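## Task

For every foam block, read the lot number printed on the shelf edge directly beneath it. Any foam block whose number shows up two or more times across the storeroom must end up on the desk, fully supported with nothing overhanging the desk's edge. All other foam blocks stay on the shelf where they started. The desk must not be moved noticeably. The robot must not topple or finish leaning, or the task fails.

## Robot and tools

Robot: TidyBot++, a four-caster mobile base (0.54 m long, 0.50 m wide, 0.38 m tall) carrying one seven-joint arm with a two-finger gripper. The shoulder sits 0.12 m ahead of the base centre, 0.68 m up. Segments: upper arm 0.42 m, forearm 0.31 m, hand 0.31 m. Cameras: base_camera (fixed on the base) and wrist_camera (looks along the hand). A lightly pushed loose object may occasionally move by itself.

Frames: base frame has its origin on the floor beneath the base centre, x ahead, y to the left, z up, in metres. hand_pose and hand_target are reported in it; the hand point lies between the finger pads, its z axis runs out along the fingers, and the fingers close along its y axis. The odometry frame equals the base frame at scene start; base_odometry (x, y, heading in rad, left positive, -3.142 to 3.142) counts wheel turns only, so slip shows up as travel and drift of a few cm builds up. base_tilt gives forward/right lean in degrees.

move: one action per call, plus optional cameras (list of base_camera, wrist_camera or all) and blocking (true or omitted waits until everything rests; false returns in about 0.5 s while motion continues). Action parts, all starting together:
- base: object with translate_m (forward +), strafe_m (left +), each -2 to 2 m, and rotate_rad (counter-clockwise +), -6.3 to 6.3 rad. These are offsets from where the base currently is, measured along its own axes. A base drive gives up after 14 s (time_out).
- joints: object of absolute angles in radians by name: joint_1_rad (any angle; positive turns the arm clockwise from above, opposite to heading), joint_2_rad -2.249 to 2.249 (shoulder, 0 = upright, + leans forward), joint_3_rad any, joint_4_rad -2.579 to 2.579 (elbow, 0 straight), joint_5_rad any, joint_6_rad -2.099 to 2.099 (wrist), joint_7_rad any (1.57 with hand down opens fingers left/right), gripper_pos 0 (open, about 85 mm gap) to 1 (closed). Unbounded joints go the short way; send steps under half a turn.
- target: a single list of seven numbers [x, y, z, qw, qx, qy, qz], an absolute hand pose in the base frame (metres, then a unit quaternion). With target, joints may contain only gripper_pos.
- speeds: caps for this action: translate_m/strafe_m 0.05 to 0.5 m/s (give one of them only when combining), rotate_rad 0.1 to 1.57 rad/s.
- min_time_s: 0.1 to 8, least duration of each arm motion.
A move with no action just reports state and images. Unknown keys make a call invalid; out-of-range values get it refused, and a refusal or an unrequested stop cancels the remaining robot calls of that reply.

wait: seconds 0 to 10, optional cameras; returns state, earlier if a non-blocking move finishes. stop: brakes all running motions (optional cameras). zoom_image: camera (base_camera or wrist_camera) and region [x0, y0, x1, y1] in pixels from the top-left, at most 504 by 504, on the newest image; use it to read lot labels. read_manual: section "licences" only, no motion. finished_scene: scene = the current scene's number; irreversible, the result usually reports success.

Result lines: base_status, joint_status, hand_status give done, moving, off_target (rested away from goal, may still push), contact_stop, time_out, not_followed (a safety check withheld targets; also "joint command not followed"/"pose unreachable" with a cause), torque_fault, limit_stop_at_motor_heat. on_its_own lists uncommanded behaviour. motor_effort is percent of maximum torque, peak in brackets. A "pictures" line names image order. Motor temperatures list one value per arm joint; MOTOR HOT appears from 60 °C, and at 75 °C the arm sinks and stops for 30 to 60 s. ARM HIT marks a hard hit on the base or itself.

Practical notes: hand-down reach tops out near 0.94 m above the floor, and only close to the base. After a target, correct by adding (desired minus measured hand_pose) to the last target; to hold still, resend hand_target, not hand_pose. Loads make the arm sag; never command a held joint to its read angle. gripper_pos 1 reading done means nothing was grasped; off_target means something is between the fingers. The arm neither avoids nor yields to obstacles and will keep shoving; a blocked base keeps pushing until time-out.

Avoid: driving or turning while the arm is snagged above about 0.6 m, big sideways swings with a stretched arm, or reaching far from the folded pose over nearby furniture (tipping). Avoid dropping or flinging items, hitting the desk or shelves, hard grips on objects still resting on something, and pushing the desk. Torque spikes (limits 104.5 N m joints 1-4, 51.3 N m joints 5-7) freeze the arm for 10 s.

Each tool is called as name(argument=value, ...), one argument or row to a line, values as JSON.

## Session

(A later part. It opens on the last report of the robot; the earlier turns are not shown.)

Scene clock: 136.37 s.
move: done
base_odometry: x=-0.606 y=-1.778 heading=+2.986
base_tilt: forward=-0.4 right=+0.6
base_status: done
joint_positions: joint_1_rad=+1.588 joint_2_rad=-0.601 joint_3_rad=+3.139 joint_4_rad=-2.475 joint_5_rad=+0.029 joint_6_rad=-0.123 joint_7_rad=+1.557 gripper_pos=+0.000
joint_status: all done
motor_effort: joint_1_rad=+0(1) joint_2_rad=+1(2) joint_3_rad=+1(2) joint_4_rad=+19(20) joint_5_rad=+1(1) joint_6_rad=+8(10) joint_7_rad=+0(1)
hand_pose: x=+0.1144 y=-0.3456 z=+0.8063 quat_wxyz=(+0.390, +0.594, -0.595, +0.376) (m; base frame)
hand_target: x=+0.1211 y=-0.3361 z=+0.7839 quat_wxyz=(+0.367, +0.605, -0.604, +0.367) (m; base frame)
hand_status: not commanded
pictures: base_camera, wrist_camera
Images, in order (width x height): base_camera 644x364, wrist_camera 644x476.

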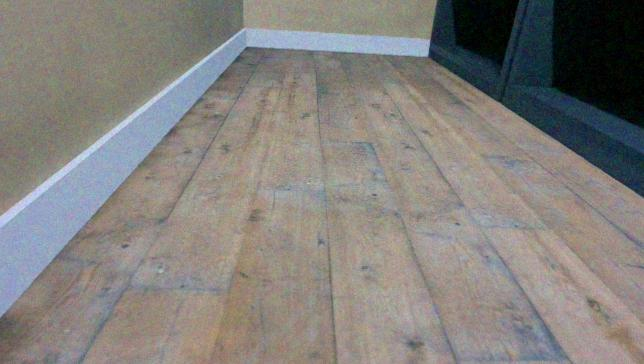

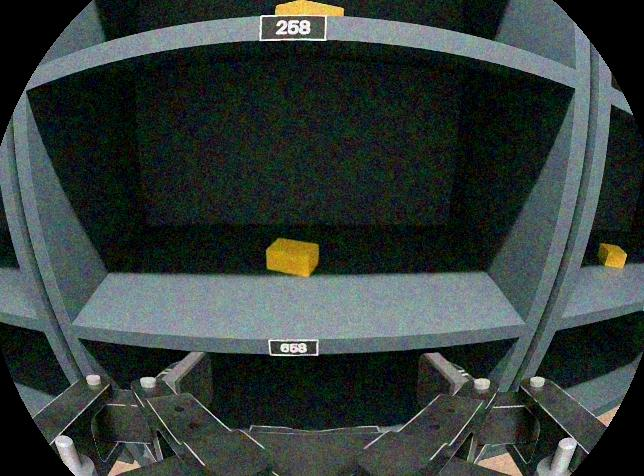

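zoom_image(
  camera="wrist_camera",
  region=[260, 335, 330, 362],
)

zoom_image(
  camera="wrist_camera",
  region=[255, 10, 335, 50],
)

move(
  base={"translate_m": 0.93},
  cameras=["all"],
)

Scaled by 7.200.

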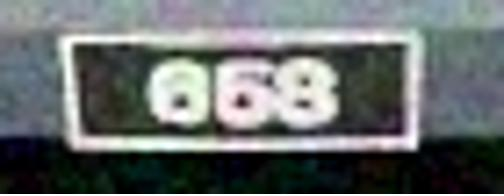

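Scaled by 6.300.

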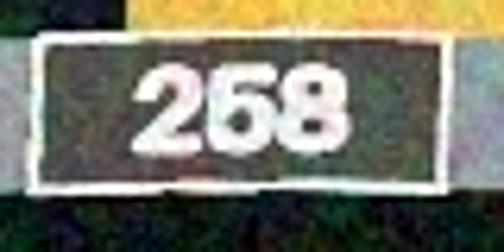

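Scene clock: 139.73 s.
move: done
base_odometry: x=-1.525 y=-1.634 heading=+2.986
base_tilt: forward=-0.3 right=+0.6
base_status: done
joint_positions: joint_1_rad=+1.588 joint_2_rad=-0.601 joint_3_rad=+3.139 joint_4_rad=-2.475 joint_5_rad=+0.029 joint_6_rad=-0.123 joint_7_rad=+1.557 gripper_pos=+0.000
joint_status: not commanded
motor_effort: joint_1_rad=+0(1) joint_2_rad=+0(1) joint_3_rad=+1(2) joint_4_rad=+18(19) joint_5_rad=+1(1) joint_6_rad=+8(9) joint_7_rad=+0(1)
hand_pose: x=+0.1144 y=-0.3456 z=+0.8063 quat_wxyz=(+0.390, +0.594, -0.595, +0.376) (m; base frame)
hand_target: x=+0.1211 y=-0.3361 z=+0.7839 quat_wxyz=(+0.367, +0.605, -0.604, +0.367) (m; base frame)
hand_status: not commanded
pictures: base_camera, wrist_camera
Images, in order (width x height): base_camera 644x364, wrist_camera 644x476.

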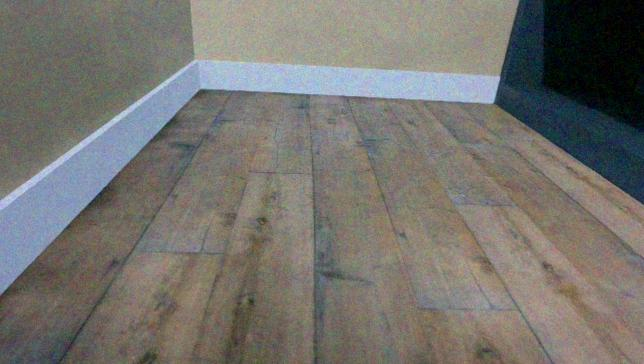

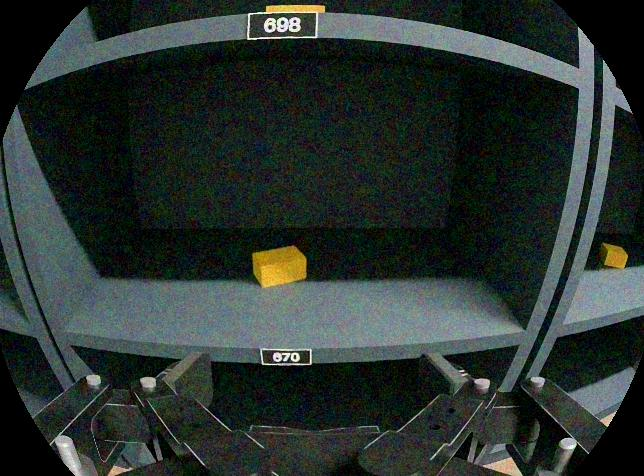

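zoom_image(
  camera="wrist_camera",
  region=[240, 5, 320, 45],
)

zoom_image(
  camera="wrist_camera",
  region=[250, 342, 325, 372],
)

move(
  base={"translate_m": 0.8},
  speeds={"translate_m": 0.4},
  cameras=["all"],
)

Scaled by 6.300.

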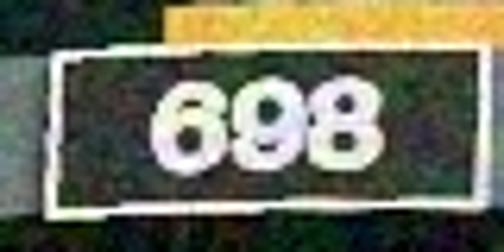

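Scaled by 6.720.

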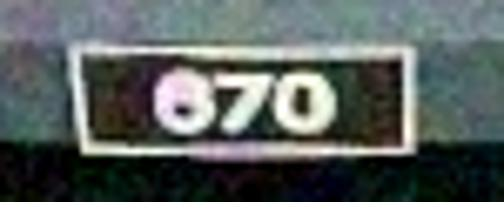

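Scene clock: 143.47 s.
move: done
base_odometry: x=-2.316 y=-1.510 heading=+2.987
base_tilt: forward=-0.3 right=+0.6
base_status: done
joint_positions: joint_1_rad=+1.588 joint_2_rad=-0.601 joint_3_rad=+3.139 joint_4_rad=-2.475 joint_5_rad=+0.029 joint_6_rad=-0.123 joint_7_rad=+1.557 gripper_pos=+0.000
joint_status: not commanded
motor_effort: joint_1_rad=+0(1) joint_2_rad=+0(1) joint_3_rad=+1(2) joint_4_rad=+18(19) joint_5_rad=+1(1) joint_6_rad=+8(9) joint_7_rad=+0(1)
hand_pose: x=+0.1144 y=-0.3456 z=+0.8063 quat_wxyz=(+0.390, +0.594, -0.595, +0.376) (m; base frame)
hand_target: x=+0.1211 y=-0.3361 z=+0.7839 quat_wxyz=(+0.367, +0.605, -0.604, +0.367) (m; base frame)
hand_status: not commanded
pictures: base_camera, wrist_camera
Images, in order (width x height): base_camera 644x364, wrist_camera 644x476.

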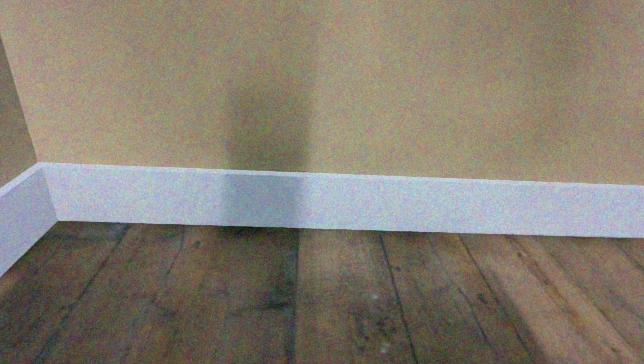

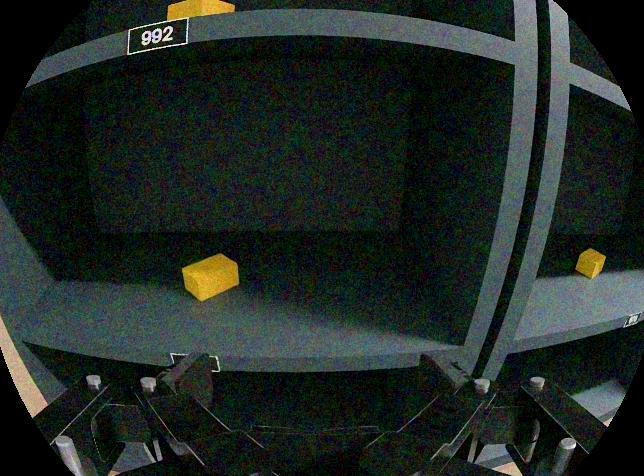

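move(
  base={"translate_m": 0.2},
  speeds={"translate_m": 0.3},
  cameras=["wrist_camera"],
)

zoom_image(
  camera="wrist_camera",
  region=[240, 330, 360, 380],
)

Scene clock: 145.33 s.
move: done
base_odometry: x=-2.513 y=-1.480 heading=+2.987
base_tilt: forward=-0.3 right=+0.6
base_status: done
joint_positions: joint_1_rad=+1.588 joint_2_rad=-0.601 joint_3_rad=+3.139 joint_4_rad=-2.475 joint_5_rad=+0.029 joint_6_rad=-0.123 joint_7_rad=+1.557 gripper_pos=+0.000
joint_status: not commanded
motor_effort: joint_1_rad=+0(1) joint_2_rad=+0(1) joint_3_rad=+1(2) joint_4_rad=+19(19) joint_5_rad=+1(1) joint_6_rad=+9(9) joint_7_rad=+0(1)
hand_pose: x=+0.1144 y=-0.3456 z=+0.8063 quat_wxyz=(+0.390, +0.594, -0.595, +0.376) (m; base frame)
hand_target: x=+0.1211 y=-0.3361 z=+0.7839 quat_wxyz=(+0.367, +0.605, -0.604, +0.367) (m; base frame)
hand_status: not commanded
pictures: wrist_camera
Images, in order (width x height): wrist_camera 644x476.

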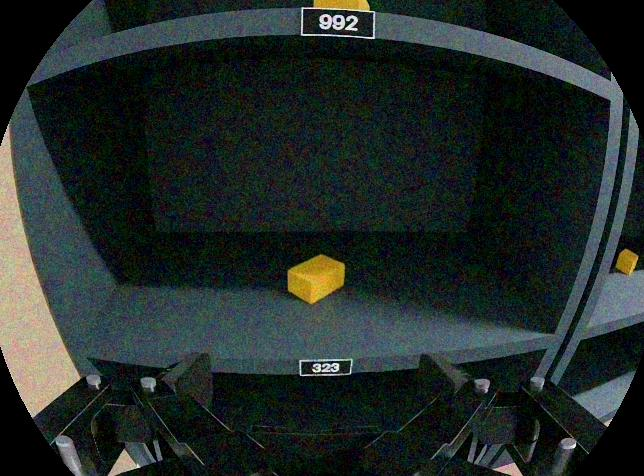

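Scaled by 4.200.

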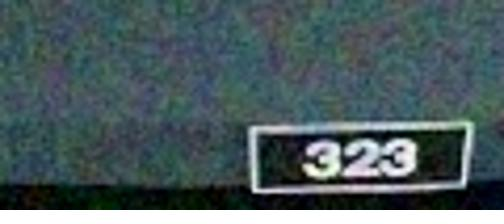

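move(
  base={"translate_m": -0.97},
  joints={"joint_2_rad": 0.08, "joint_4_rad": -1.06, "joint_6_rad": -0.98, "joint_5_rad": 0.0, "joint_7_rad": 1.57},
  min_time_s=2,
  cameras=["wrist_camera"],
)

Scene clock: 149.60 s.
move: done
base_odometry: x=-1.555 y=-1.630 heading=+2.986
base_tilt: forward=-0.4 right=+0.6
base_status: done
joint_positions: joint_1_rad=+1.585 joint_2_rad=+0.044 joint_3_rad=+3.139 joint_4_rad=-1.089 joint_5_rad=+0.029 joint_6_rad=-0.923 joint_7_rad=+1.557 gripper_pos=+0.000
joint_status: all done
motor_effort: joint_1_rad=-1(2) joint_2_rad=-18(20) joint_3_rad=+0(2) joint_4_rad=+18(20) joint_5_rad=+1(2) joint_6_rad=+8(10) joint_7_rad=+0(1)
hand_pose: x=+0.1066 y=-0.5785 z=+1.0901 quat_wxyz=(+0.375, +0.599, -0.612, +0.355) (m; base frame)
hand_target: x=+0.1217 y=-0.5847 z=+1.0700 quat_wxyz=(+0.345, +0.617, -0.616, +0.346) (m; base frame)
hand_status: not commanded
pictures: wrist_camera
Images, in order (width x height): wrist_camera 644x476.

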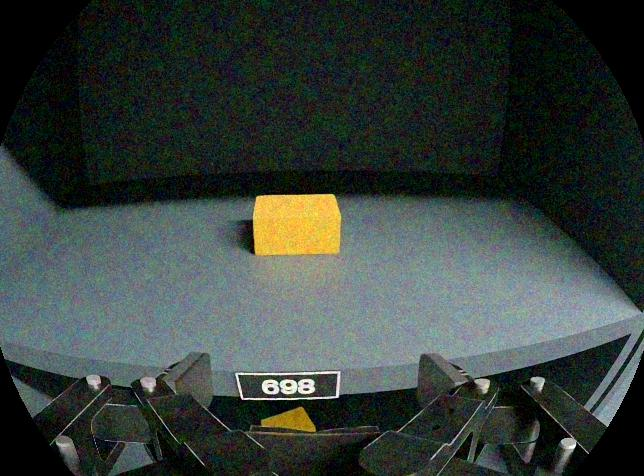

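move(
  base={"translate_m": -0.007, "strafe_m": -0.14},
  speeds={"strafe_m": 0.25},
  joints={"joint_4_rad": -1.225, "gripper_pos": 1.0},
  min_time_s=1.0,
  cameras=["wrist_camera"],
)

Scene clock: 152.90 s.
move: done
base_odometry: x=-1.526 y=-1.492 heading=+2.986
base_tilt: forward=-0.4 right=+0.6
base_status: done
joint_positions: joint_1_rad=+1.584 joint_2_rad=+0.063 joint_3_rad=+3.139 joint_4_rad=-1.191 joint_5_rad=+0.029 joint_6_rad=-0.928 joint_7_rad=+1.557 gripper_pos=+0.999
joint_status: all done
motor_effort: joint_1_rad=+0(1) joint_2_rad=-19(23) joint_3_rad=+0(0) joint_4_rad=+19(19) joint_5_rad=+1(1) joint_6_rad=+8(9) joint_7_rad=+0(1)
hand_pose: x=+0.1066 y=-0.5799 z=+1.0213 quat_wxyz=(+0.336, +0.621, -0.633, +0.317) (m; base frame)
hand_target: x=+0.1217 y=-0.5721 z=+0.9799 quat_wxyz=(+0.293, +0.644, -0.643, +0.294) (m; base frame)
hand_status: not commanded
pictures: wrist_camera
Images, in order (width x height): wrist_camera 644x476.

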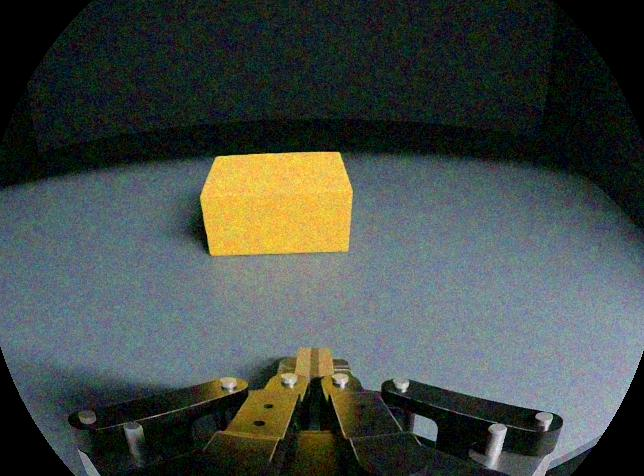

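move(
  base={"translate_m": -0.008, "strafe_m": -0.05},
  speeds={"strafe_m": 0.15},
  joints={"joint_4_rad": -1.125},
  min_time_s=0.3,
)

move(
  base={"strafe_m": -0.095},
  speeds={"strafe_m": 0.1},
  cameras=["wrist_camera"],
)

Scene clock: 154.17 s.
move: done
base_odometry: x=-1.510 y=-1.444 heading=+2.986
base_tilt: forward=-0.4 right=+0.6
base_status: done
joint_positions: joint_1_rad=+1.584 joint_2_rad=+0.066 joint_3_rad=+3.139 joint_4_rad=-1.145 joint_5_rad=+0.029 joint_6_rad=-0.930 joint_7_rad=+1.557 gripper_pos=+0.999
joint_status: all done
motor_effort: joint_1_rad=+0(2) joint_2_rad=-19(22) joint_3_rad=+0(1) joint_4_rad=+18(19) joint_5_rad=+1(1) joint_6_rad=+8(9) joint_7_rad=+0(1)
hand_pose: x=+0.1069 y=-0.5840 z=+1.0439 quat_wxyz=(+0.349, +0.614, -0.627, +0.329) (m; base frame)
hand_target: x=+0.1217 y=-0.5816 z=+1.0343 quat_wxyz=(+0.325, +0.628, -0.627, +0.326) (m; base frame)
hand_status: not commanded
pictures: none

Scene clock: 155.70 s.
move: done
base_odometry: x=-1.495 y=-1.350 heading=+2.986
base_tilt: forward=-0.4 right=+0.6
base_status: done
joint_positions: joint_1_rad=+1.584 joint_2_rad=+0.067 joint_3_rad=+3.139 joint_4_rad=-1.145 joint_5_rad=+0.029 joint_6_rad=-0.930 joint_7_rad=+1.557 gripper_pos=+0.999
joint_status: not commanded
motor_effort: joint_1_rad=-1(1) joint_2_rad=-19(23) joint_3_rad=+0(2) joint_4_rad=+18(19) joint_5_rad=+1(2) joint_6_rad=+8(9) joint_7_rad=+0(1)
hand_pose: x=+0.1070 y=-0.5842 z=+1.0435 quat_wxyz=(+0.348, +0.615, -0.627, +0.329) (m; base frame)
hand_target: x=+0.1217 y=-0.5816 z=+1.0343 quat_wxyz=(+0.325, +0.628, -0.627, +0.326) (m; base frame)
hand_status: not commanded
pictures: wrist_camera
Images, in order (width x height): wrist_camera 644x476.

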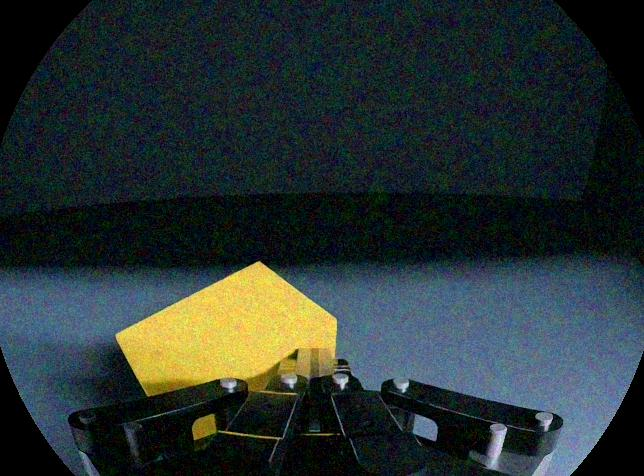

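move(
  base={"strafe_m": -0.025},
  speeds={"strafe_m": 0.1},
  cameras=["wrist_camera"],
)

Scene clock: 156.67 s.
move: done
base_odometry: x=-1.491 y=-1.325 heading=+2.985
base_tilt: forward=-0.4 right=+0.6
base_status: done
joint_positions: joint_1_rad=+1.584 joint_2_rad=+0.072 joint_3_rad=+3.139 joint_4_rad=-1.145 joint_5_rad=+0.029 joint_6_rad=-0.931 joint_7_rad=+1.557 gripper_pos=+0.999
joint_status: not commanded
motor_effort: joint_1_rad=+0(2) joint_2_rad=-20(23) joint_3_rad=+0(1) joint_4_rad=+18(19) joint_5_rad=+1(1) joint_6_rad=+8(8) joint_7_rad=+0(1)
hand_pose: x=+0.1071 y=-0.5859 z=+1.0406 quat_wxyz=(+0.347, +0.616, -0.627, +0.328) (m; base frame)
hand_target: x=+0.1217 y=-0.5816 z=+1.0343 quat_wxyz=(+0.325, +0.628, -0.627, +0.326) (m; base frame)
hand_status: not commanded
pictures: wrist_camera
Images, in order (width x height): wrist_camera 644x476.

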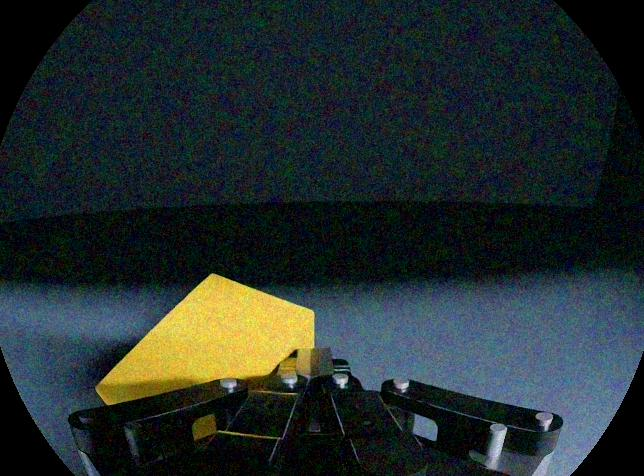

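move(
  base={"strafe_m": 0.22},
  speeds={"strafe_m": 0.4},
)

move(
  base={"translate_m": 0.387, "strafe_m": -0.12},
  speeds={"translate_m": 0.3},
  joints={"joint_1_rad": 2.07, "joint_2_rad": 0.24, "joint_4_rad": -0.78, "joint_6_rad": -1.13, "gripper_pos": 0.0},
  min_time_s=1.0,
  cameras=["wrist_camera"],
)

Scene clock: 159.47 s.
move: done
base_odometry: x=-1.525 y=-1.543 heading=+2.985
base_tilt: forward=-0.4 right=+0.6
base_status: done
joint_positions: joint_1_rad=+1.581 joint_2_rad=+0.067 joint_3_rad=+3.139 joint_4_rad=-1.145 joint_5_rad=+0.029 joint_6_rad=-0.932 joint_7_rad=+1.557 gripper_pos=+0.999
joint_status: not commanded
motor_effort: joint_1_rad=+0(2) joint_2_rad=-19(23) joint_3_rad=+0(2) joint_4_rad=+18(19) joint_5_rad=+1(2) joint_6_rad=+8(9) joint_7_rad=+0(1)
hand_pose: x=+0.1084 y=-0.5841 z=+1.0430 quat_wxyz=(+0.347, +0.616, -0.626, +0.329) (m; base frame)
hand_target: x=+0.1217 y=-0.5816 z=+1.0343 quat_wxyz=(+0.325, +0.628, -0.627, +0.326) (m; base frame)
hand_status: not commanded
pictures: none

Scene clock: 161.73 s.
move: done
base_odometry: x=-1.889 y=-1.364 heading=+2.986
base_tilt: forward=-0.4 right=+0.6
base_status: done
joint_positions: joint_1_rad=+2.057 joint_2_rad=+0.200 joint_3_rad=+3.139 joint_4_rad=-0.809 joint_5_rad=+0.029 joint_6_rad=-1.073 joint_7_rad=+1.557 gripper_pos=+0.000
joint_status: all done
motor_effort: joint_1_rad=+0(2) joint_2_rad=-22(24) joint_3_rad=+0(2) joint_4_rad=+16(19) joint_5_rad=+1(2) joint_6_rad=+8(9) joint_7_rad=+0(1)
hand_pose: x=-0.1761 y=-0.5465 z=+1.1093 quat_wxyz=(+0.438, +0.441, -0.742, +0.252) (m; base frame)
hand_target: x=-0.1799 y=-0.5527 z=+1.0847 quat_wxyz=(+0.409, +0.449, -0.756, +0.243) (m; base frame)
hand_status: not commanded
pictures: wrist_camera
Images, in order (width x height): wrist_camera 644x476.

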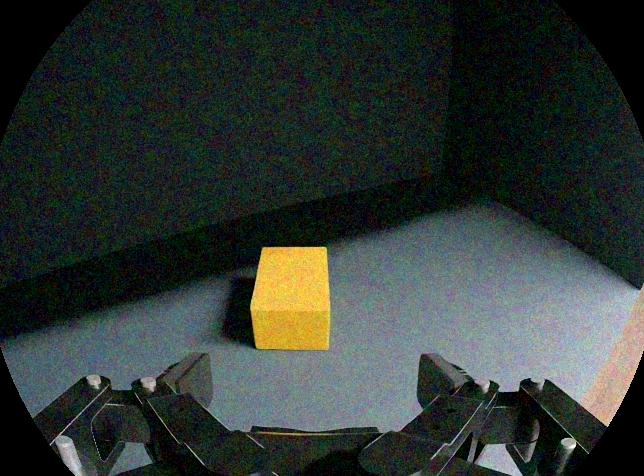

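move(
  base={"translate_m": 0.0, "strafe_m": -0.03},
  speeds={"strafe_m": 0.1},
  joints={"joint_2_rad": 0.155, "joint_4_rad": -1.09, "joint_6_rad": -0.85},
  min_time_s=1.0,
  cameras=["wrist_camera"],
)

Scene clock: 163.67 s.
move: done
base_odometry: x=-1.885 y=-1.334 heading=+2.986
base_tilt: forward=-0.4 right=+0.6
base_status: done
joint_positions: joint_1_rad=+2.059 joint_2_rad=+0.175 joint_3_rad=+3.139 joint_4_rad=-1.051 joint_5_rad=+0.029 joint_6_rad=-0.916 joint_7_rad=+1.557 gripper_pos=+0.000
joint_status: all done
motor_effort: joint_1_rad=+0(1) joint_2_rad=-22(24) joint_3_rad=+0(1) joint_4_rad=+18(20) joint_5_rad=+1(1) joint_6_rad=+8(9) joint_7_rad=+0(1)
hand_pose: x=-0.1807 y=-0.5554 z=+1.0341 quat_wxyz=(+0.416, +0.450, -0.754, +0.238) (m; base frame)
hand_target: x=-0.1817 y=-0.5562 z=+1.0423 quat_wxyz=(+0.429, +0.442, -0.745, +0.256) (m; base frame)
hand_status: not commanded
pictures: wrist_camera
Images, in order (width x height): wrist_camera 644x476.

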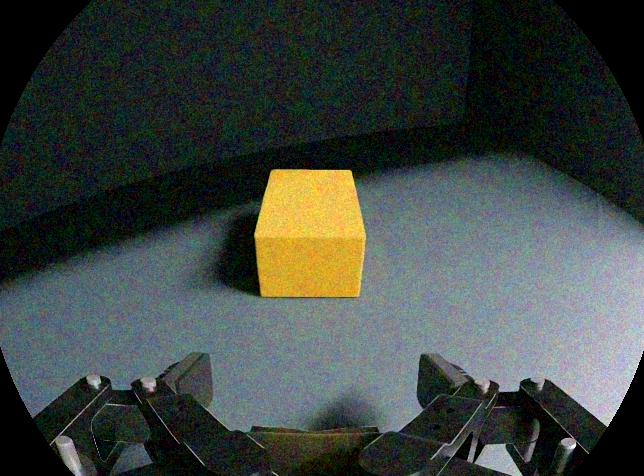

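move(
  base={"translate_m": -0.046, "strafe_m": -0.09},
  speeds={"strafe_m": 0.12},
  cameras=["wrist_camera"],
)

Scene clock: 165.50 s.
move: done
base_odometry: x=-1.826 y=-1.252 heading=+2.986
base_tilt: forward=-0.4 right=+0.6
base_status: done
joint_positions: joint_1_rad=+2.059 joint_2_rad=+0.160 joint_3_rad=+3.139 joint_4_rad=-1.052 joint_5_rad=+0.029 joint_6_rad=-0.911 joint_7_rad=+1.557 gripper_pos=+0.000
joint_status: not commanded
motor_effort: joint_1_rad=-1(2) joint_2_rad=-22(26) joint_3_rad=+0(1) joint_4_rad=+19(19) joint_5_rad=+1(1) joint_6_rad=+8(9) joint_7_rad=+0(1)
hand_pose: x=-0.1786 y=-0.5513 z=+1.0445 quat_wxyz=(+0.423, +0.447, -0.750, +0.243) (m; base frame)
hand_target: x=-0.1817 y=-0.5562 z=+1.0423 quat_wxyz=(+0.429, +0.442, -0.745, +0.256) (m; base frame)
hand_status: not commanded
pictures: wrist_camera
Images, in order (width x height): wrist_camera 644x476.

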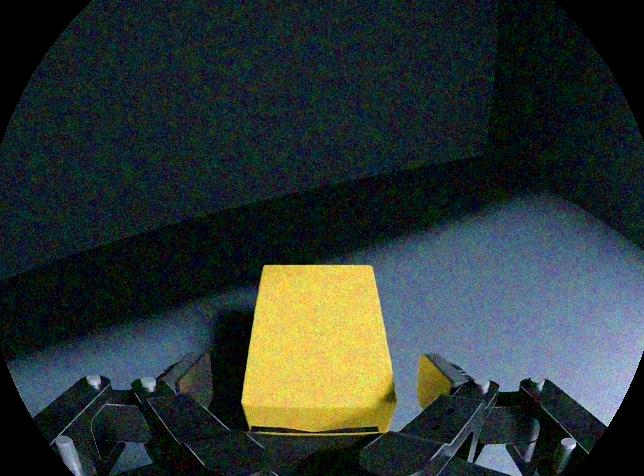

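move(
  joints={"joint_2_rad": 0.208},
  min_time_s=0.5,
)

move(
  joints={"gripper_pos": 0.5},
  cameras=["wrist_camera"],
)

Scene clock: 166.57 s.
move: done
base_odometry: x=-1.826 y=-1.252 heading=+2.986
base_tilt: forward=-0.3 right=+0.6
base_status: not commanded
joint_positions: joint_1_rad=+2.059 joint_2_rad=+0.176 joint_3_rad=+3.139 joint_4_rad=-1.052 joint_5_rad=+0.029 joint_6_rad=-0.911 joint_7_rad=+1.557 gripper_pos=+0.000
joint_status: all done
motor_effort: joint_1_rad=+0(1) joint_2_rad=-22(25) joint_3_rad=+0(0) joint_4_rad=+18(19) joint_5_rad=+1(1) joint_6_rad=+7(9) joint_7_rad=+0(1)
hand_pose: x=-0.1811 y=-0.5561 z=+1.0344 quat_wxyz=(+0.417, +0.450, -0.753, +0.239) (m; base frame)
hand_target: x=-0.1904 y=-0.5722 z=+1.0083 quat_wxyz=(+0.409, +0.449, -0.756, +0.244) (m; base frame)
hand_status: not commanded
pictures: none

Scene clock: 167.40 s.
move: off_target
base_odometry: x=-1.826 y=-1.252 heading=+2.986
base_tilt: forward=-0.4 right=+0.6
base_status: not commanded
joint_positions: joint_1_rad=+2.059 joint_2_rad=+0.176 joint_3_rad=+3.139 joint_4_rad=-1.053 joint_5_rad=+0.029 joint_6_rad=-0.906 joint_7_rad=+1.557 gripper_pos=+0.408
joint_status: gripper_pos off_target (ended at +0.408, target +0.500)
motor_effort: joint_1_rad=+0(1) joint_2_rad=-22(24) joint_3_rad=+0(0) joint_4_rad=+17(18) joint_5_rad=+1(1) joint_6_rad=+8(8) joint_7_rad=+0(1)
hand_pose: x=-0.1815 y=-0.5569 z=+1.0352 quat_wxyz=(+0.419, +0.449, -0.752, +0.240) (m; base frame)
hand_target: x=-0.1904 y=-0.5722 z=+1.0083 quat_wxyz=(+0.409, +0.449, -0.756, +0.244) (m; base frame)
hand_status: not commanded
pictures: wrist_camera
Images, in order (width x height): wrist_camera 644x476.

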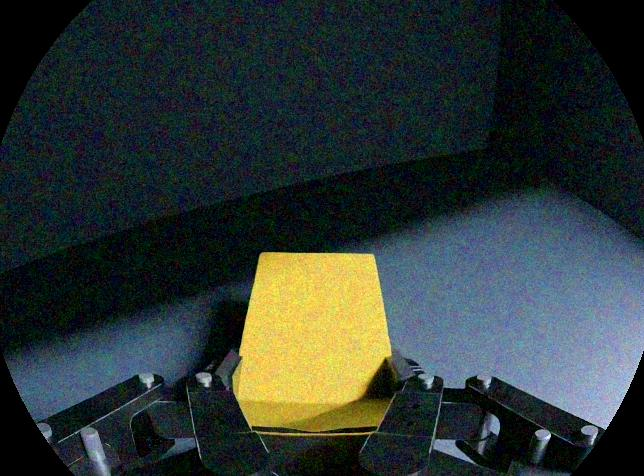

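move(
  joints={"joint_2_rad": 0.11, "joint_4_rad": -0.98},
  min_time_s=0.7,
)

move(
  base={"strafe_m": 0.3},
  speeds={"strafe_m": 0.3},
  joints={"joint_2_rad": -0.3, "joint_4_rad": -1.25, "joint_6_rad": -1.1},
  min_time_s=1.2,
  cameras=["all"],
)

Scene clock: 169.07 s.
move: done
base_odometry: x=-1.826 y=-1.252 heading=+2.986
base_tilt: forward=-0.4 right=+0.6
base_status: not commanded
joint_positions: joint_1_rad=+2.059 joint_2_rad=+0.116 joint_3_rad=+3.139 joint_4_rad=-1.003 joint_5_rad=+0.029 joint_6_rad=-0.906 joint_7_rad=+1.557 gripper_pos=+0.408
joint_status: all done
motor_effort: joint_1_rad=-1(1) joint_2_rad=-20(25) joint_3_rad=+0(0) joint_4_rad=+17(19) joint_5_rad=+1(1) joint_6_rad=+9(9) joint_7_rad=+0(1)
hand_pose: x=-0.1714 y=-0.5378 z=+1.1005 quat_wxyz=(+0.459, +0.434, -0.729, +0.264) (m; base frame)
hand_target: x=-0.1735 y=-0.5412 z=+1.1331 quat_wxyz=(+0.486, +0.421, -0.709, +0.289) (m; base frame)
hand_status: not commanded
pictures: none

Scene clock: 171.03 s.
move: done
base_odometry: x=-1.872 y=-1.549 heading=+2.987
base_tilt: forward=-0.4 right=+0.6
base_status: done
joint_positions: joint_1_rad=+2.059 joint_2_rad=-0.312 joint_3_rad=+3.139 joint_4_rad=-1.211 joint_5_rad=+0.029 joint_6_rad=-1.046 joint_7_rad=+1.557 gripper_pos=+0.408
joint_status: all done
motor_effort: joint_1_rad=+0(2) joint_2_rad=-6(26) joint_3_rad=+1(2) joint_4_rad=+16(19) joint_5_rad=+1(2) joint_6_rad=+9(10) joint_7_rad=+0(1)
hand_pose: x=-0.0763 y=-0.3566 z=+1.1646 quat_wxyz=(+0.488, +0.421, -0.711, +0.282) (m; base frame)
hand_target: x=-0.0742 y=-0.3589 z=+1.1231 quat_wxyz=(+0.446, +0.437, -0.735, +0.265) (m; base frame)
hand_status: not commanded
pictures: base_camera, wrist_camera
Images, in order (width x height): base_camera 644x364, wrist_camera 644x476.

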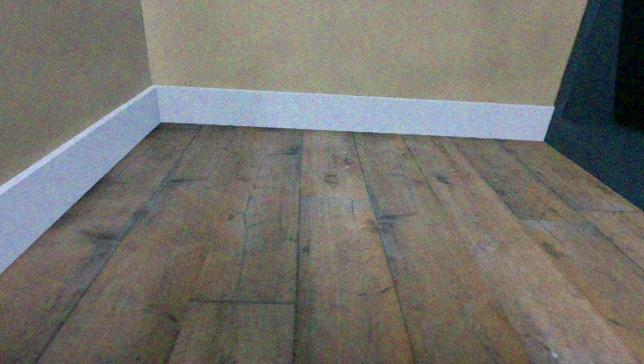

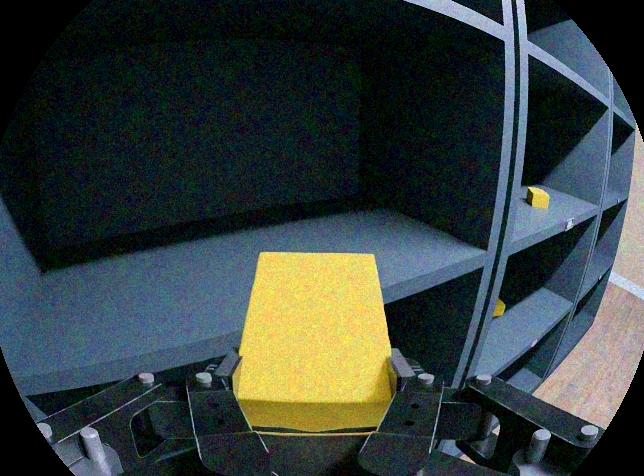

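move(
  base={"translate_m": -0.75},
  joints={"joint_1_rad": 1.75, "joint_2_rad": -0.55, "joint_4_rad": -2.3, "joint_6_rad": -0.2},
  min_time_s=1.8,
  cameras=["wrist_camera"],
)

Scene clock: 174.83 s.
move: done
base_odometry: x=-1.130 y=-1.665 heading=+2.986
base_tilt: forward=-0.3 right=+0.6
base_status: done
joint_positions: joint_1_rad=+1.770 joint_2_rad=-0.531 joint_3_rad=+3.139 joint_4_rad=-2.259 joint_5_rad=+0.029 joint_6_rad=-0.268 joint_7_rad=+1.557 gripper_pos=+0.408
joint_status: all done
motor_effort: joint_1_rad=+0(2) joint_2_rad=-2(7) joint_3_rad=+1(3) joint_4_rad=+19(21) joint_5_rad=+1(2) joint_6_rad=+9(10) joint_7_rad=+0(1)
hand_pose: x=+0.0439 y=-0.3737 z=+0.8673 quat_wxyz=(+0.424, +0.536, -0.647, +0.338) (m; base frame)
hand_target: x=+0.0535 y=-0.3729 z=+0.8692 quat_wxyz=(+0.431, +0.531, -0.635, +0.360) (m; base frame)
hand_status: not commanded
pictures: wrist_camera
Images, in order (width x height): wrist_camera 644x476.

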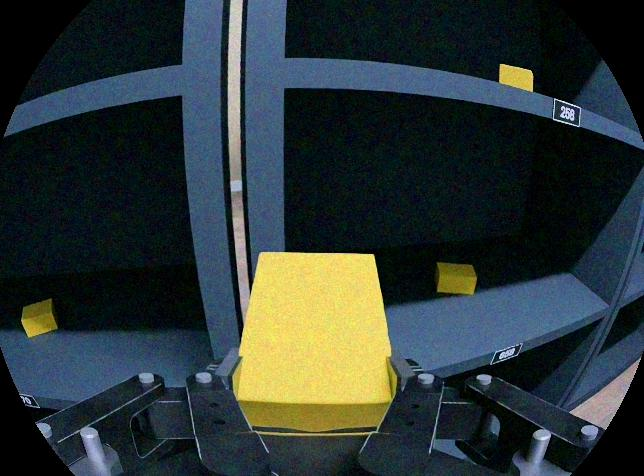

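zoom_image(
  camera="wrist_camera",
  region=[485, 340, 530, 370],
)

zoom_image(
  camera="wrist_camera",
  region=[545, 90, 590, 130],
)

move(
  base={"translate_m": -0.35, "strafe_m": -0.06},
  cameras=["wrist_camera"],
)

Scaled by 11.200.

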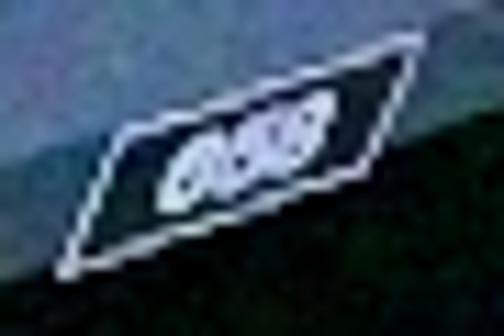

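Scaled by 11.200.

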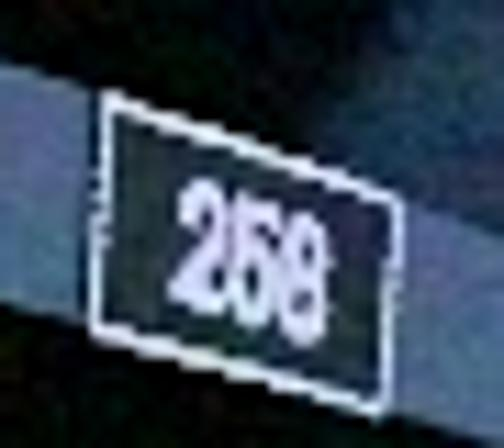

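Scene clock: 177.13 s.
move: done
base_odometry: x=-0.775 y=-1.660 heading=+2.986
base_tilt: forward=-0.4 right=+0.6
base_status: done
joint_positions: joint_1_rad=+1.768 joint_2_rad=-0.534 joint_3_rad=+3.139 joint_4_rad=-2.259 joint_5_rad=+0.029 joint_6_rad=-0.266 joint_7_rad=+1.557 gripper_pos=+0.408
joint_status: not commanded
motor_effort: joint_1_rad=-1(1) joint_2_rad=-2(4) joint_3_rad=+1(2) joint_4_rad=+19(20) joint_5_rad=+1(1) joint_6_rad=+8(9) joint_7_rad=+0(1)
hand_pose: x=+0.0442 y=-0.3733 z=+0.8691 quat_wxyz=(+0.426, +0.536, -0.646, +0.340) (m; base frame)
hand_target: x=+0.0535 y=-0.3729 z=+0.8692 quat_wxyz=(+0.431, +0.531, -0.635, +0.360) (m; base frame)
hand_status: not commanded
pictures: wrist_camera
Images, in order (width x height): wrist_camera 644x476.

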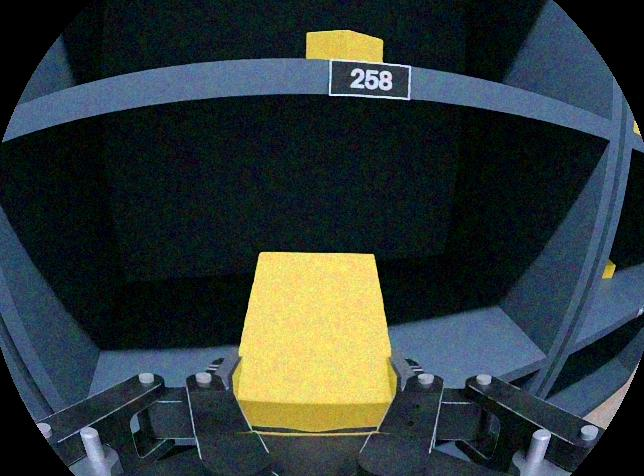

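move(
  base={"translate_m": -0.22},
  joints={"joint_1_rad": 1.6},
  cameras=["wrist_camera"],
)

Scene clock: 179.07 s.
move: done
base_odometry: x=-0.558 y=-1.694 heading=+2.986
base_tilt: forward=-0.4 right=+0.6
base_status: done
joint_positions: joint_1_rad=+1.617 joint_2_rad=-0.535 joint_3_rad=+3.141 joint_4_rad=-2.259 joint_5_rad=+0.029 joint_6_rad=-0.266 joint_7_rad=+1.557 gripper_pos=+0.408
joint_status: all done
motor_effort: joint_1_rad=+0(2) joint_2_rad=-2(3) joint_3_rad=+1(2) joint_4_rad=+19(20) joint_5_rad=+1(1) joint_6_rad=+9(10) joint_7_rad=+0(1)
hand_pose: x=+0.1006 y=-0.3801 z=+0.8694 quat_wxyz=(+0.399, +0.582, -0.604, +0.371) (m; base frame)
hand_target: x=+0.1100 y=-0.3785 z=+0.8692 quat_wxyz=(+0.402, +0.577, -0.593, +0.391) (m; base frame)
hand_status: not commanded
pictures: wrist_camera
Images, in order (width x height): wrist_camera 644x476.

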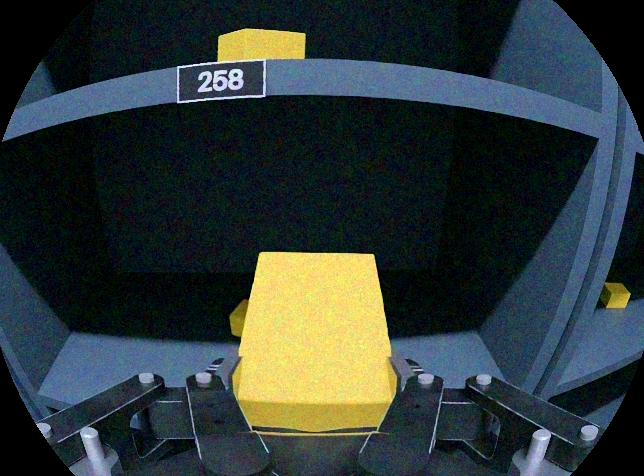

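move(
  joints={"joint_1_rad": 1.8, "joint_6_rad": -0.65},
  cameras=["wrist_camera"],
)

zoom_image(
  camera="wrist_camera",
  region=[100, 230, 250, 350],
)

Scene clock: 180.93 s.
move: done
base_odometry: x=-0.558 y=-1.694 heading=+2.986
base_tilt: forward=-0.4 right=+0.6
base_status: not commanded
joint_positions: joint_1_rad=+1.782 joint_2_rad=-0.535 joint_3_rad=+3.141 joint_4_rad=-2.264 joint_5_rad=+0.029 joint_6_rad=-0.594 joint_7_rad=+1.557 gripper_pos=+0.409
joint_status: all done
motor_effort: joint_1_rad=+0(2) joint_2_rad=-1(3) joint_3_rad=+1(1) joint_4_rad=+18(20) joint_5_rad=+1(1) joint_6_rad=+7(9) joint_7_rad=+0(1)
hand_pose: x=+0.0477 y=-0.3153 z=+0.7818 quat_wxyz=(+0.316, +0.578, -0.712, +0.243) (m; base frame)
hand_target: x=+0.0527 y=-0.2922 z=+0.7549 quat_wxyz=(+0.284, +0.580, -0.730, +0.225) (m; base frame)
hand_status: not commanded
pictures: wrist_camera
Images, in order (width x height): wrist_camera 644x476.

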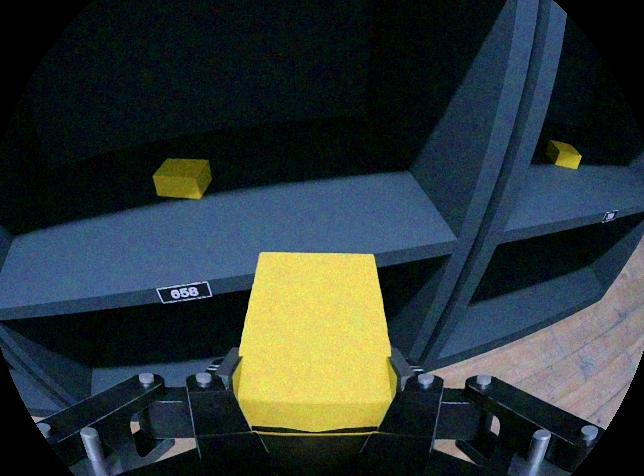

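Scaled by 3.360.

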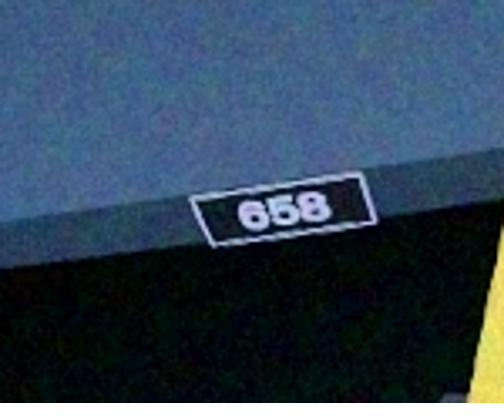

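move(
  base={"translate_m": -1.7, "strafe_m": 0.03},
  joints={"joint_1_rad": 0.55, "joint_2_rad": -0.6, "joint_4_rad": -2.45, "joint_6_rad": 0.1},
  min_time_s=3,
  cameras=["all"],
)

Scene clock: 186.07 s.
move: done
base_odometry: x=+1.117 y=-1.987 heading=+2.986
base_tilt: forward=-0.4 right=+0.6
base_status: done
joint_positions: joint_1_rad=+0.568 joint_2_rad=-0.589 joint_3_rad=+3.141 joint_4_rad=-2.408 joint_5_rad=+0.029 joint_6_rad=+0.032 joint_7_rad=+1.557 gripper_pos=+0.409
joint_status: all done
motor_effort: joint_1_rad=-1(2) joint_2_rad=-2(2) joint_3_rad=+1(2) joint_4_rad=+19(20) joint_5_rad=+1(1) joint_6_rad=+9(10) joint_7_rad=+0(1)
hand_pose: x=+0.4361 y=-0.2000 z=+0.8875 quat_wxyz=(+0.180, +0.750, -0.212, +0.600) (m; base frame)
hand_target: x=+0.4363 y=-0.1921 z=+0.8869 quat_wxyz=(+0.174, +0.739, -0.208, +0.617) (m; base frame)
hand_status: not commanded
pictures: base_camera, wrist_camera
Images, in order (width x height): base_camera 644x364, wrist_camera 644x476.

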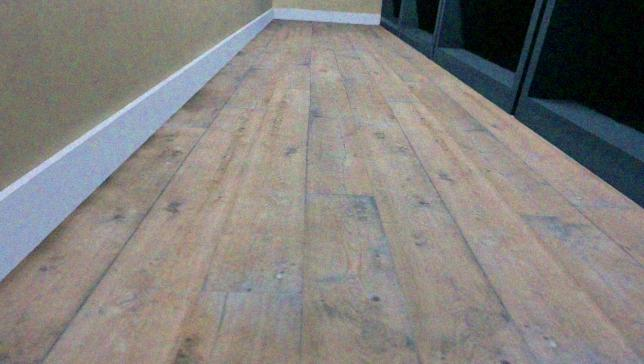

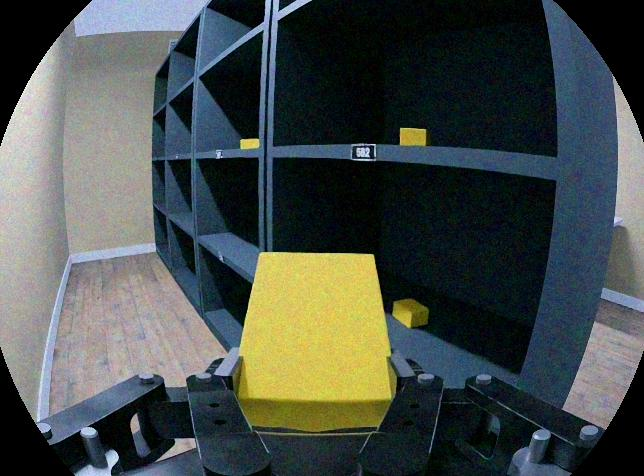

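move(
  base={"translate_m": -0.065},
  joints={"joint_1_rad": 1.9},
)

move(
  base={"strafe_m": -1.5},
  joints={"joint_1_rad": 3.1},
  cameras=["base_camera"],
)

Scene clock: 189.03 s.
move: done
base_odometry: x=+1.181 y=-1.997 heading=+2.986
base_tilt: forward=-0.4 right=+0.6
base_status: done
joint_positions: joint_1_rad=+1.882 joint_2_rad=-0.594 joint_3_rad=+3.141 joint_4_rad=-2.409 joint_5_rad=+0.029 joint_6_rad=+0.034 joint_7_rad=+1.557 gripper_pos=+0.409
joint_status: all done
motor_effort: joint_1_rad=-1(2) joint_2_rad=-1(3) joint_3_rad=+1(2) joint_4_rad=+19(20) joint_5_rad=+1(1) joint_6_rad=+9(10) joint_7_rad=+0(1)
hand_pose: x=+0.0066 y=-0.3565 z=+0.8892 quat_wxyz=(+0.511, +0.464, -0.624, +0.367) (m; base frame)
hand_target: x=+0.0010 y=-0.3516 z=+0.8869 quat_wxyz=(+0.521, +0.447, -0.624, +0.373) (m; base frame)
hand_status: not commanded
pictures: none

Scene clock: 193.37 s.
move: done
base_odometry: x=+1.414 y=-0.515 heading=+2.986
base_tilt: forward=-0.3 right=+0.6
base_status: done
joint_positions: joint_1_rad=+3.082 joint_2_rad=-0.596 joint_3_rad=+3.141 joint_4_rad=-2.410 joint_5_rad=+0.029 joint_6_rad=+0.035 joint_7_rad=+1.557 gripper_pos=+0.409
joint_status: all done
motor_effort: joint_1_rad=+0(2) joint_2_rad=-1(2) joint_3_rad=+0(2) joint_4_rad=+19(20) joint_5_rad=+1(1) joint_6_rad=+9(10) joint_7_rad=+0(1)
hand_pose: x=-0.2537 y=-0.0243 z=+0.8898 quat_wxyz=(+0.629, +0.030, -0.776, +0.014) (m; base frame)
hand_target: x=-0.2515 y=-0.0174 z=+0.8869 quat_wxyz=(+0.641, +0.016, -0.767, +0.014) (m; base frame)
hand_status: not commanded
pictures: base_camera
Images, in order (width x height): base_camera 644x364.

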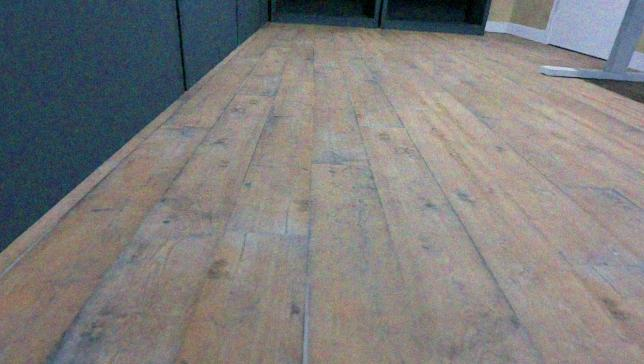

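move(
  base={"strafe_m": -1.22},
  joints={"joint_1_rad": 1.5},
  min_time_s=1.5,
)

move(
  joints={"joint_1_rad": 0.0, "joint_2_rad": -0.346, "joint_4_rad": -2.05, "joint_6_rad": -0.4},
  min_time_s=1.2,
  cameras=["all"],
)

Scene clock: 197.43 s.
move: done
base_odometry: x=+1.604 y=+0.690 heading=+2.985
base_tilt: forward=-0.3 right=+0.6
base_status: done
joint_positions: joint_1_rad=+1.518 joint_2_rad=-0.596 joint_3_rad=+3.141 joint_4_rad=-2.410 joint_5_rad=+0.029 joint_6_rad=+0.036 joint_7_rad=+1.557 gripper_pos=+0.409
joint_status: all done
motor_effort: joint_1_rad=+0(2) joint_2_rad=-1(3) joint_3_rad=+1(1) joint_4_rad=+19(20) joint_5_rad=+1(1) joint_6_rad=+9(10) joint_7_rad=-1(1)
hand_pose: x=+0.1406 y=-0.3729 z=+0.8902 quat_wxyz=(+0.437, +0.568, -0.530, +0.454) (m; base frame)
hand_target: x=+0.1473 y=-0.3698 z=+0.8869 quat_wxyz=(+0.437, +0.562, -0.523, +0.469) (m; base frame)
hand_status: not commanded
pictures: none

Scene clock: 200.17 s.
move: done
base_odometry: x=+1.604 y=+0.690 heading=+2.985
base_tilt: forward=-0.4 right=+0.6
base_status: not commanded
joint_positions: joint_1_rad=+0.018 joint_2_rad=-0.370 joint_3_rad=+3.141 joint_4_rad=-2.081 joint_5_rad=+0.029 joint_6_rad=-0.343 joint_7_rad=+1.557 gripper_pos=+0.409
joint_status: all done
motor_effort: joint_1_rad=+0(2) joint_2_rad=-7(8) joint_3_rad=+0(1) joint_4_rad=+19(20) joint_5_rad=+1(1) joint_6_rad=+8(11) joint_7_rad=+0(1)
hand_pose: x=+0.5538 y=-0.0092 z=+0.8855 quat_wxyz=(+0.012, +0.856, -0.004, +0.517) (m; base frame)
hand_target: x=+0.5559 y=+0.0021 z=+0.8777 quat_wxyz=(+0.000, +0.868, +0.000, +0.496) (m; base frame)
hand_status: not commanded
pictures: base_camera, wrist_camera
Images, in order (width x height): base_camera 644x364, wrist_camera 644x476.

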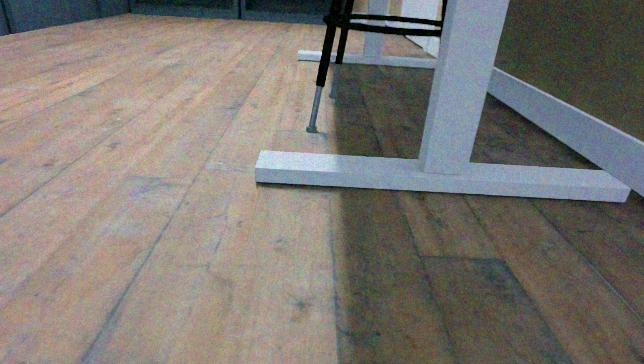

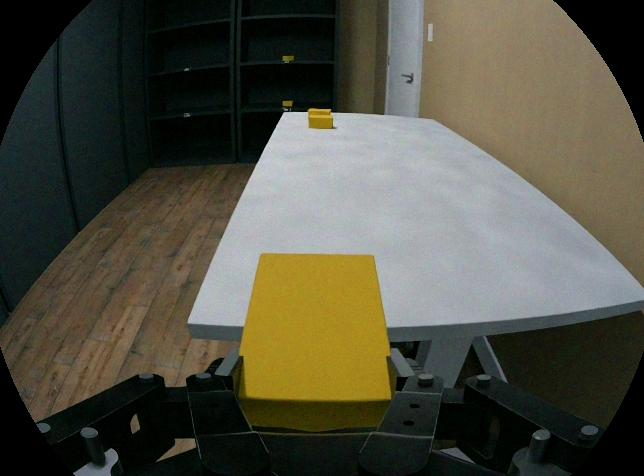

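move(
  base={"translate_m": 0.23, "strafe_m": -0.05},
  speeds={"translate_m": 0.3},
  joints={"joint_2_rad": 0.02, "joint_4_rad": -1.78, "joint_5_rad": -0.03, "joint_6_rad": -0.35, "joint_7_rad": 1.59},
  min_time_s=1.3,
)

move(
  joints={"joint_2_rad": 0.12, "joint_4_rad": -1.98, "joint_6_rad": -0.05},
  min_time_s=1.4,
  cameras=["wrist_camera"],
)

Scene clock: 202.30 s.
move: done
base_odometry: x=+1.385 y=+0.776 heading=+2.985
base_tilt: forward=-0.3 right=+0.6
base_status: done
joint_positions: joint_1_rad=+0.018 joint_2_rad=+0.003 joint_3_rad=+3.141 joint_4_rad=-1.810 joint_5_rad=+0.029 joint_6_rad=-0.345 joint_7_rad=+1.557 gripper_pos=+0.409
joint_status: all done
motor_effort: joint_1_rad=+0(1) joint_2_rad=-19(21) joint_3_rad=+0(1) joint_4_rad=+18(20) joint_5_rad=+1(2) joint_6_rad=+8(10) joint_7_rad=+0(1)
hand_pose: x=+0.6847 y=-0.0112 z=+0.8548 quat_wxyz=(+0.012, +0.881, -0.004, +0.472) (m; base frame)
hand_target: x=+0.6941 y=+0.0055 z=+0.8607 quat_wxyz=(-0.007, +0.880, -0.001, +0.476) (m; base frame)
hand_status: not commanded
pictures: none

Scene clock: 204.33 s.
move: done
base_odometry: x=+1.385 y=+0.776 heading=+2.985
base_tilt: forward=-0.3 right=+0.6
base_status: not commanded
joint_positions: joint_1_rad=+0.018 joint_2_rad=+0.087 joint_3_rad=+3.141 joint_4_rad=-1.943 joint_5_rad=+0.029 joint_6_rad=-0.116 joint_7_rad=+1.557 gripper_pos=+0.409
joint_status: all done
motor_effort: joint_1_rad=+0(1) joint_2_rad=-20(21) joint_3_rad=+0(0) joint_4_rad=+18(19) joint_5_rad=+1(1) joint_6_rad=+8(9) joint_7_rad=+0(1)
hand_pose: x=+0.6986 y=-0.0094 z=+0.7929 quat_wxyz=(+0.009, +0.878, -0.002, +0.478) (m; base frame)
hand_target: x=+0.7012 y=+0.0027 z=+0.7705 quat_wxyz=(-0.004, +0.880, -0.004, +0.476) (m; base frame)
hand_status: not commanded
pictures: wrist_camera
Images, in order (width x height): wrist_camera 644x476.

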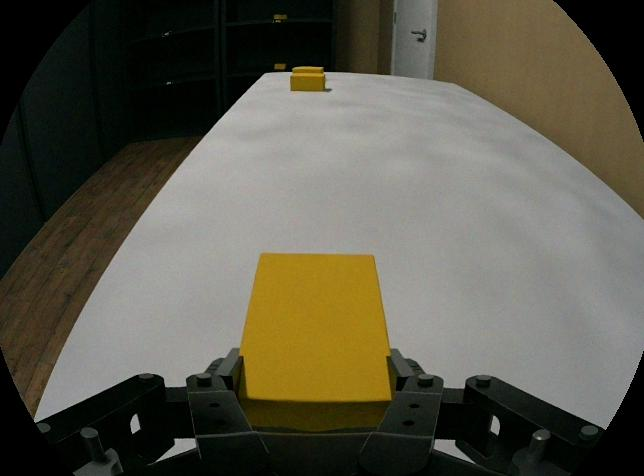

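move(
  joints={"joint_2_rad": 0.14, "joint_4_rad": -2.02, "joint_6_rad": 0.01},
  min_time_s=0.7,
)

move(
  joints={"joint_2_rad": 0.15, "joint_4_rad": -2.04, "joint_6_rad": 0.04},
  min_time_s=0.5,
)

move(
  joints={"joint_2_rad": 0.16, "joint_4_rad": -2.06, "joint_6_rad": 0.07},
  min_time_s=0.5,
)

Scene clock: 205.53 s.
move: done
base_odometry: x=+1.385 y=+0.776 heading=+2.985
base_tilt: forward=-0.3 right=+0.6
base_status: not commanded
joint_positions: joint_1_rad=+0.018 joint_2_rad=+0.104 joint_3_rad=+3.141 joint_4_rad=-1.982 joint_5_rad=+0.029 joint_6_rad=-0.056 joint_7_rad=+1.557 gripper_pos=+0.409
joint_status: all done
motor_effort: joint_1_rad=+0(1) joint_2_rad=-19(20) joint_3_rad=+0(0) joint_4_rad=+17(18) joint_5_rad=+1(1) joint_6_rad=+8(9) joint_7_rad=+0(0)
hand_pose: x=+0.6982 y=-0.0089 z=+0.7771 quat_wxyz=(+0.008, +0.878, -0.001, +0.479) (m; base frame)
hand_target: x=+0.6996 y=+0.0022 z=+0.7534 quat_wxyz=(-0.003, +0.880, -0.004, +0.476) (m; base frame)
hand_status: not commanded
pictures: none

Scene clock: 206.33 s.
move: done
base_odometry: x=+1.385 y=+0.776 heading=+2.985
base_tilt: forward=-0.3 right=+0.6
base_status: not commanded
joint_positions: joint_1_rad=+0.018 joint_2_rad=+0.113 joint_3_rad=+3.141 joint_4_rad=-2.001 joint_5_rad=+0.029 joint_6_rad=-0.025 joint_7_rad=+1.557 gripper_pos=+0.409
joint_status: all done
motor_effort: joint_1_rad=+0(1) joint_2_rad=-20(21) joint_3_rad=+0(0) joint_4_rad=+17(18) joint_5_rad=+1(1) joint_6_rad=+8(9) joint_7_rad=+0(1)
hand_pose: x=+0.6978 y=-0.0086 z=+0.7694 quat_wxyz=(+0.008, +0.877, -0.001, +0.480) (m; base frame)
hand_target: x=+0.6984 y=+0.0019 z=+0.7450 quat_wxyz=(-0.003, +0.880, -0.004, +0.476) (m; base frame)
hand_status: not commanded
pictures: none

Scene clock: 207.13 s.
move: done
base_odometry: x=+1.385 y=+0.776 heading=+2.985
base_tilt: forward=-0.3 right=+0.6
base_status: not commanded
joint_positions: joint_1_rad=+0.018 joint_2_rad=+0.120 joint_3_rad=+3.141 joint_4_rad=-2.020 joint_5_rad=+0.029 joint_6_rad=+0.007 joint_7_rad=+1.557 gripper_pos=+0.409
joint_status: all done
motor_effort: joint_1_rad=+0(1) joint_2_rad=-20(20) joint_3_rad=+0(0) joint_4_rad=+17(17) joint_5_rad=+1(1) joint_6_rad=+7(9) joint_7_rad=+0(1)
hand_pose: x=+0.6975 y=-0.0083 z=+0.7642 quat_wxyz=(+0.008, +0.876, -0.001, +0.483) (m; base frame)
hand_target: x=+0.6969 y=+0.0016 z=+0.7368 quat_wxyz=(-0.002, +0.880, -0.005, +0.476) (m; base frame)
hand_status: not commanded
pictures: none

move(
  joints={"joint_2_rad": 0.17, "joint_4_rad": -2.08, "joint_6_rad": 0.1},
  min_time_s=0.5,
)

Scene clock: 208.10 s.
move: done
base_odometry: x=+1.385 y=+0.776 heading=+2.985
base_tilt: forward=-0.3 right=+0.6
base_status: not commanded
joint_positions: joint_1_rad=+0.018 joint_2_rad=+0.121 joint_3_rad=+3.141 joint_4_rad=-2.036 joint_5_rad=+0.029 joint_6_rad=+0.039 joint_7_rad=+1.557 gripper_pos=+0.409
joint_status: all done
motor_effort: joint_1_rad=-2(3) joint_2_rad=-17(19) joint_3_rad=-2(2) joint_4_rad=+16(17) joint_5_rad=+0(1) joint_6_rad=+7(9) joint_7_rad=-1(1)
hand_pose: x=+0.6974 y=-0.0080 z=+0.7639 quat_wxyz=(+0.007, +0.872, +0.000, +0.490) (m; base frame)
hand_target: x=+0.6953 y=+0.0013 z=+0.7287 quat_wxyz=(-0.002, +0.880, -0.005, +0.476) (m; base frame)
hand_status: not commanded
pictures: none


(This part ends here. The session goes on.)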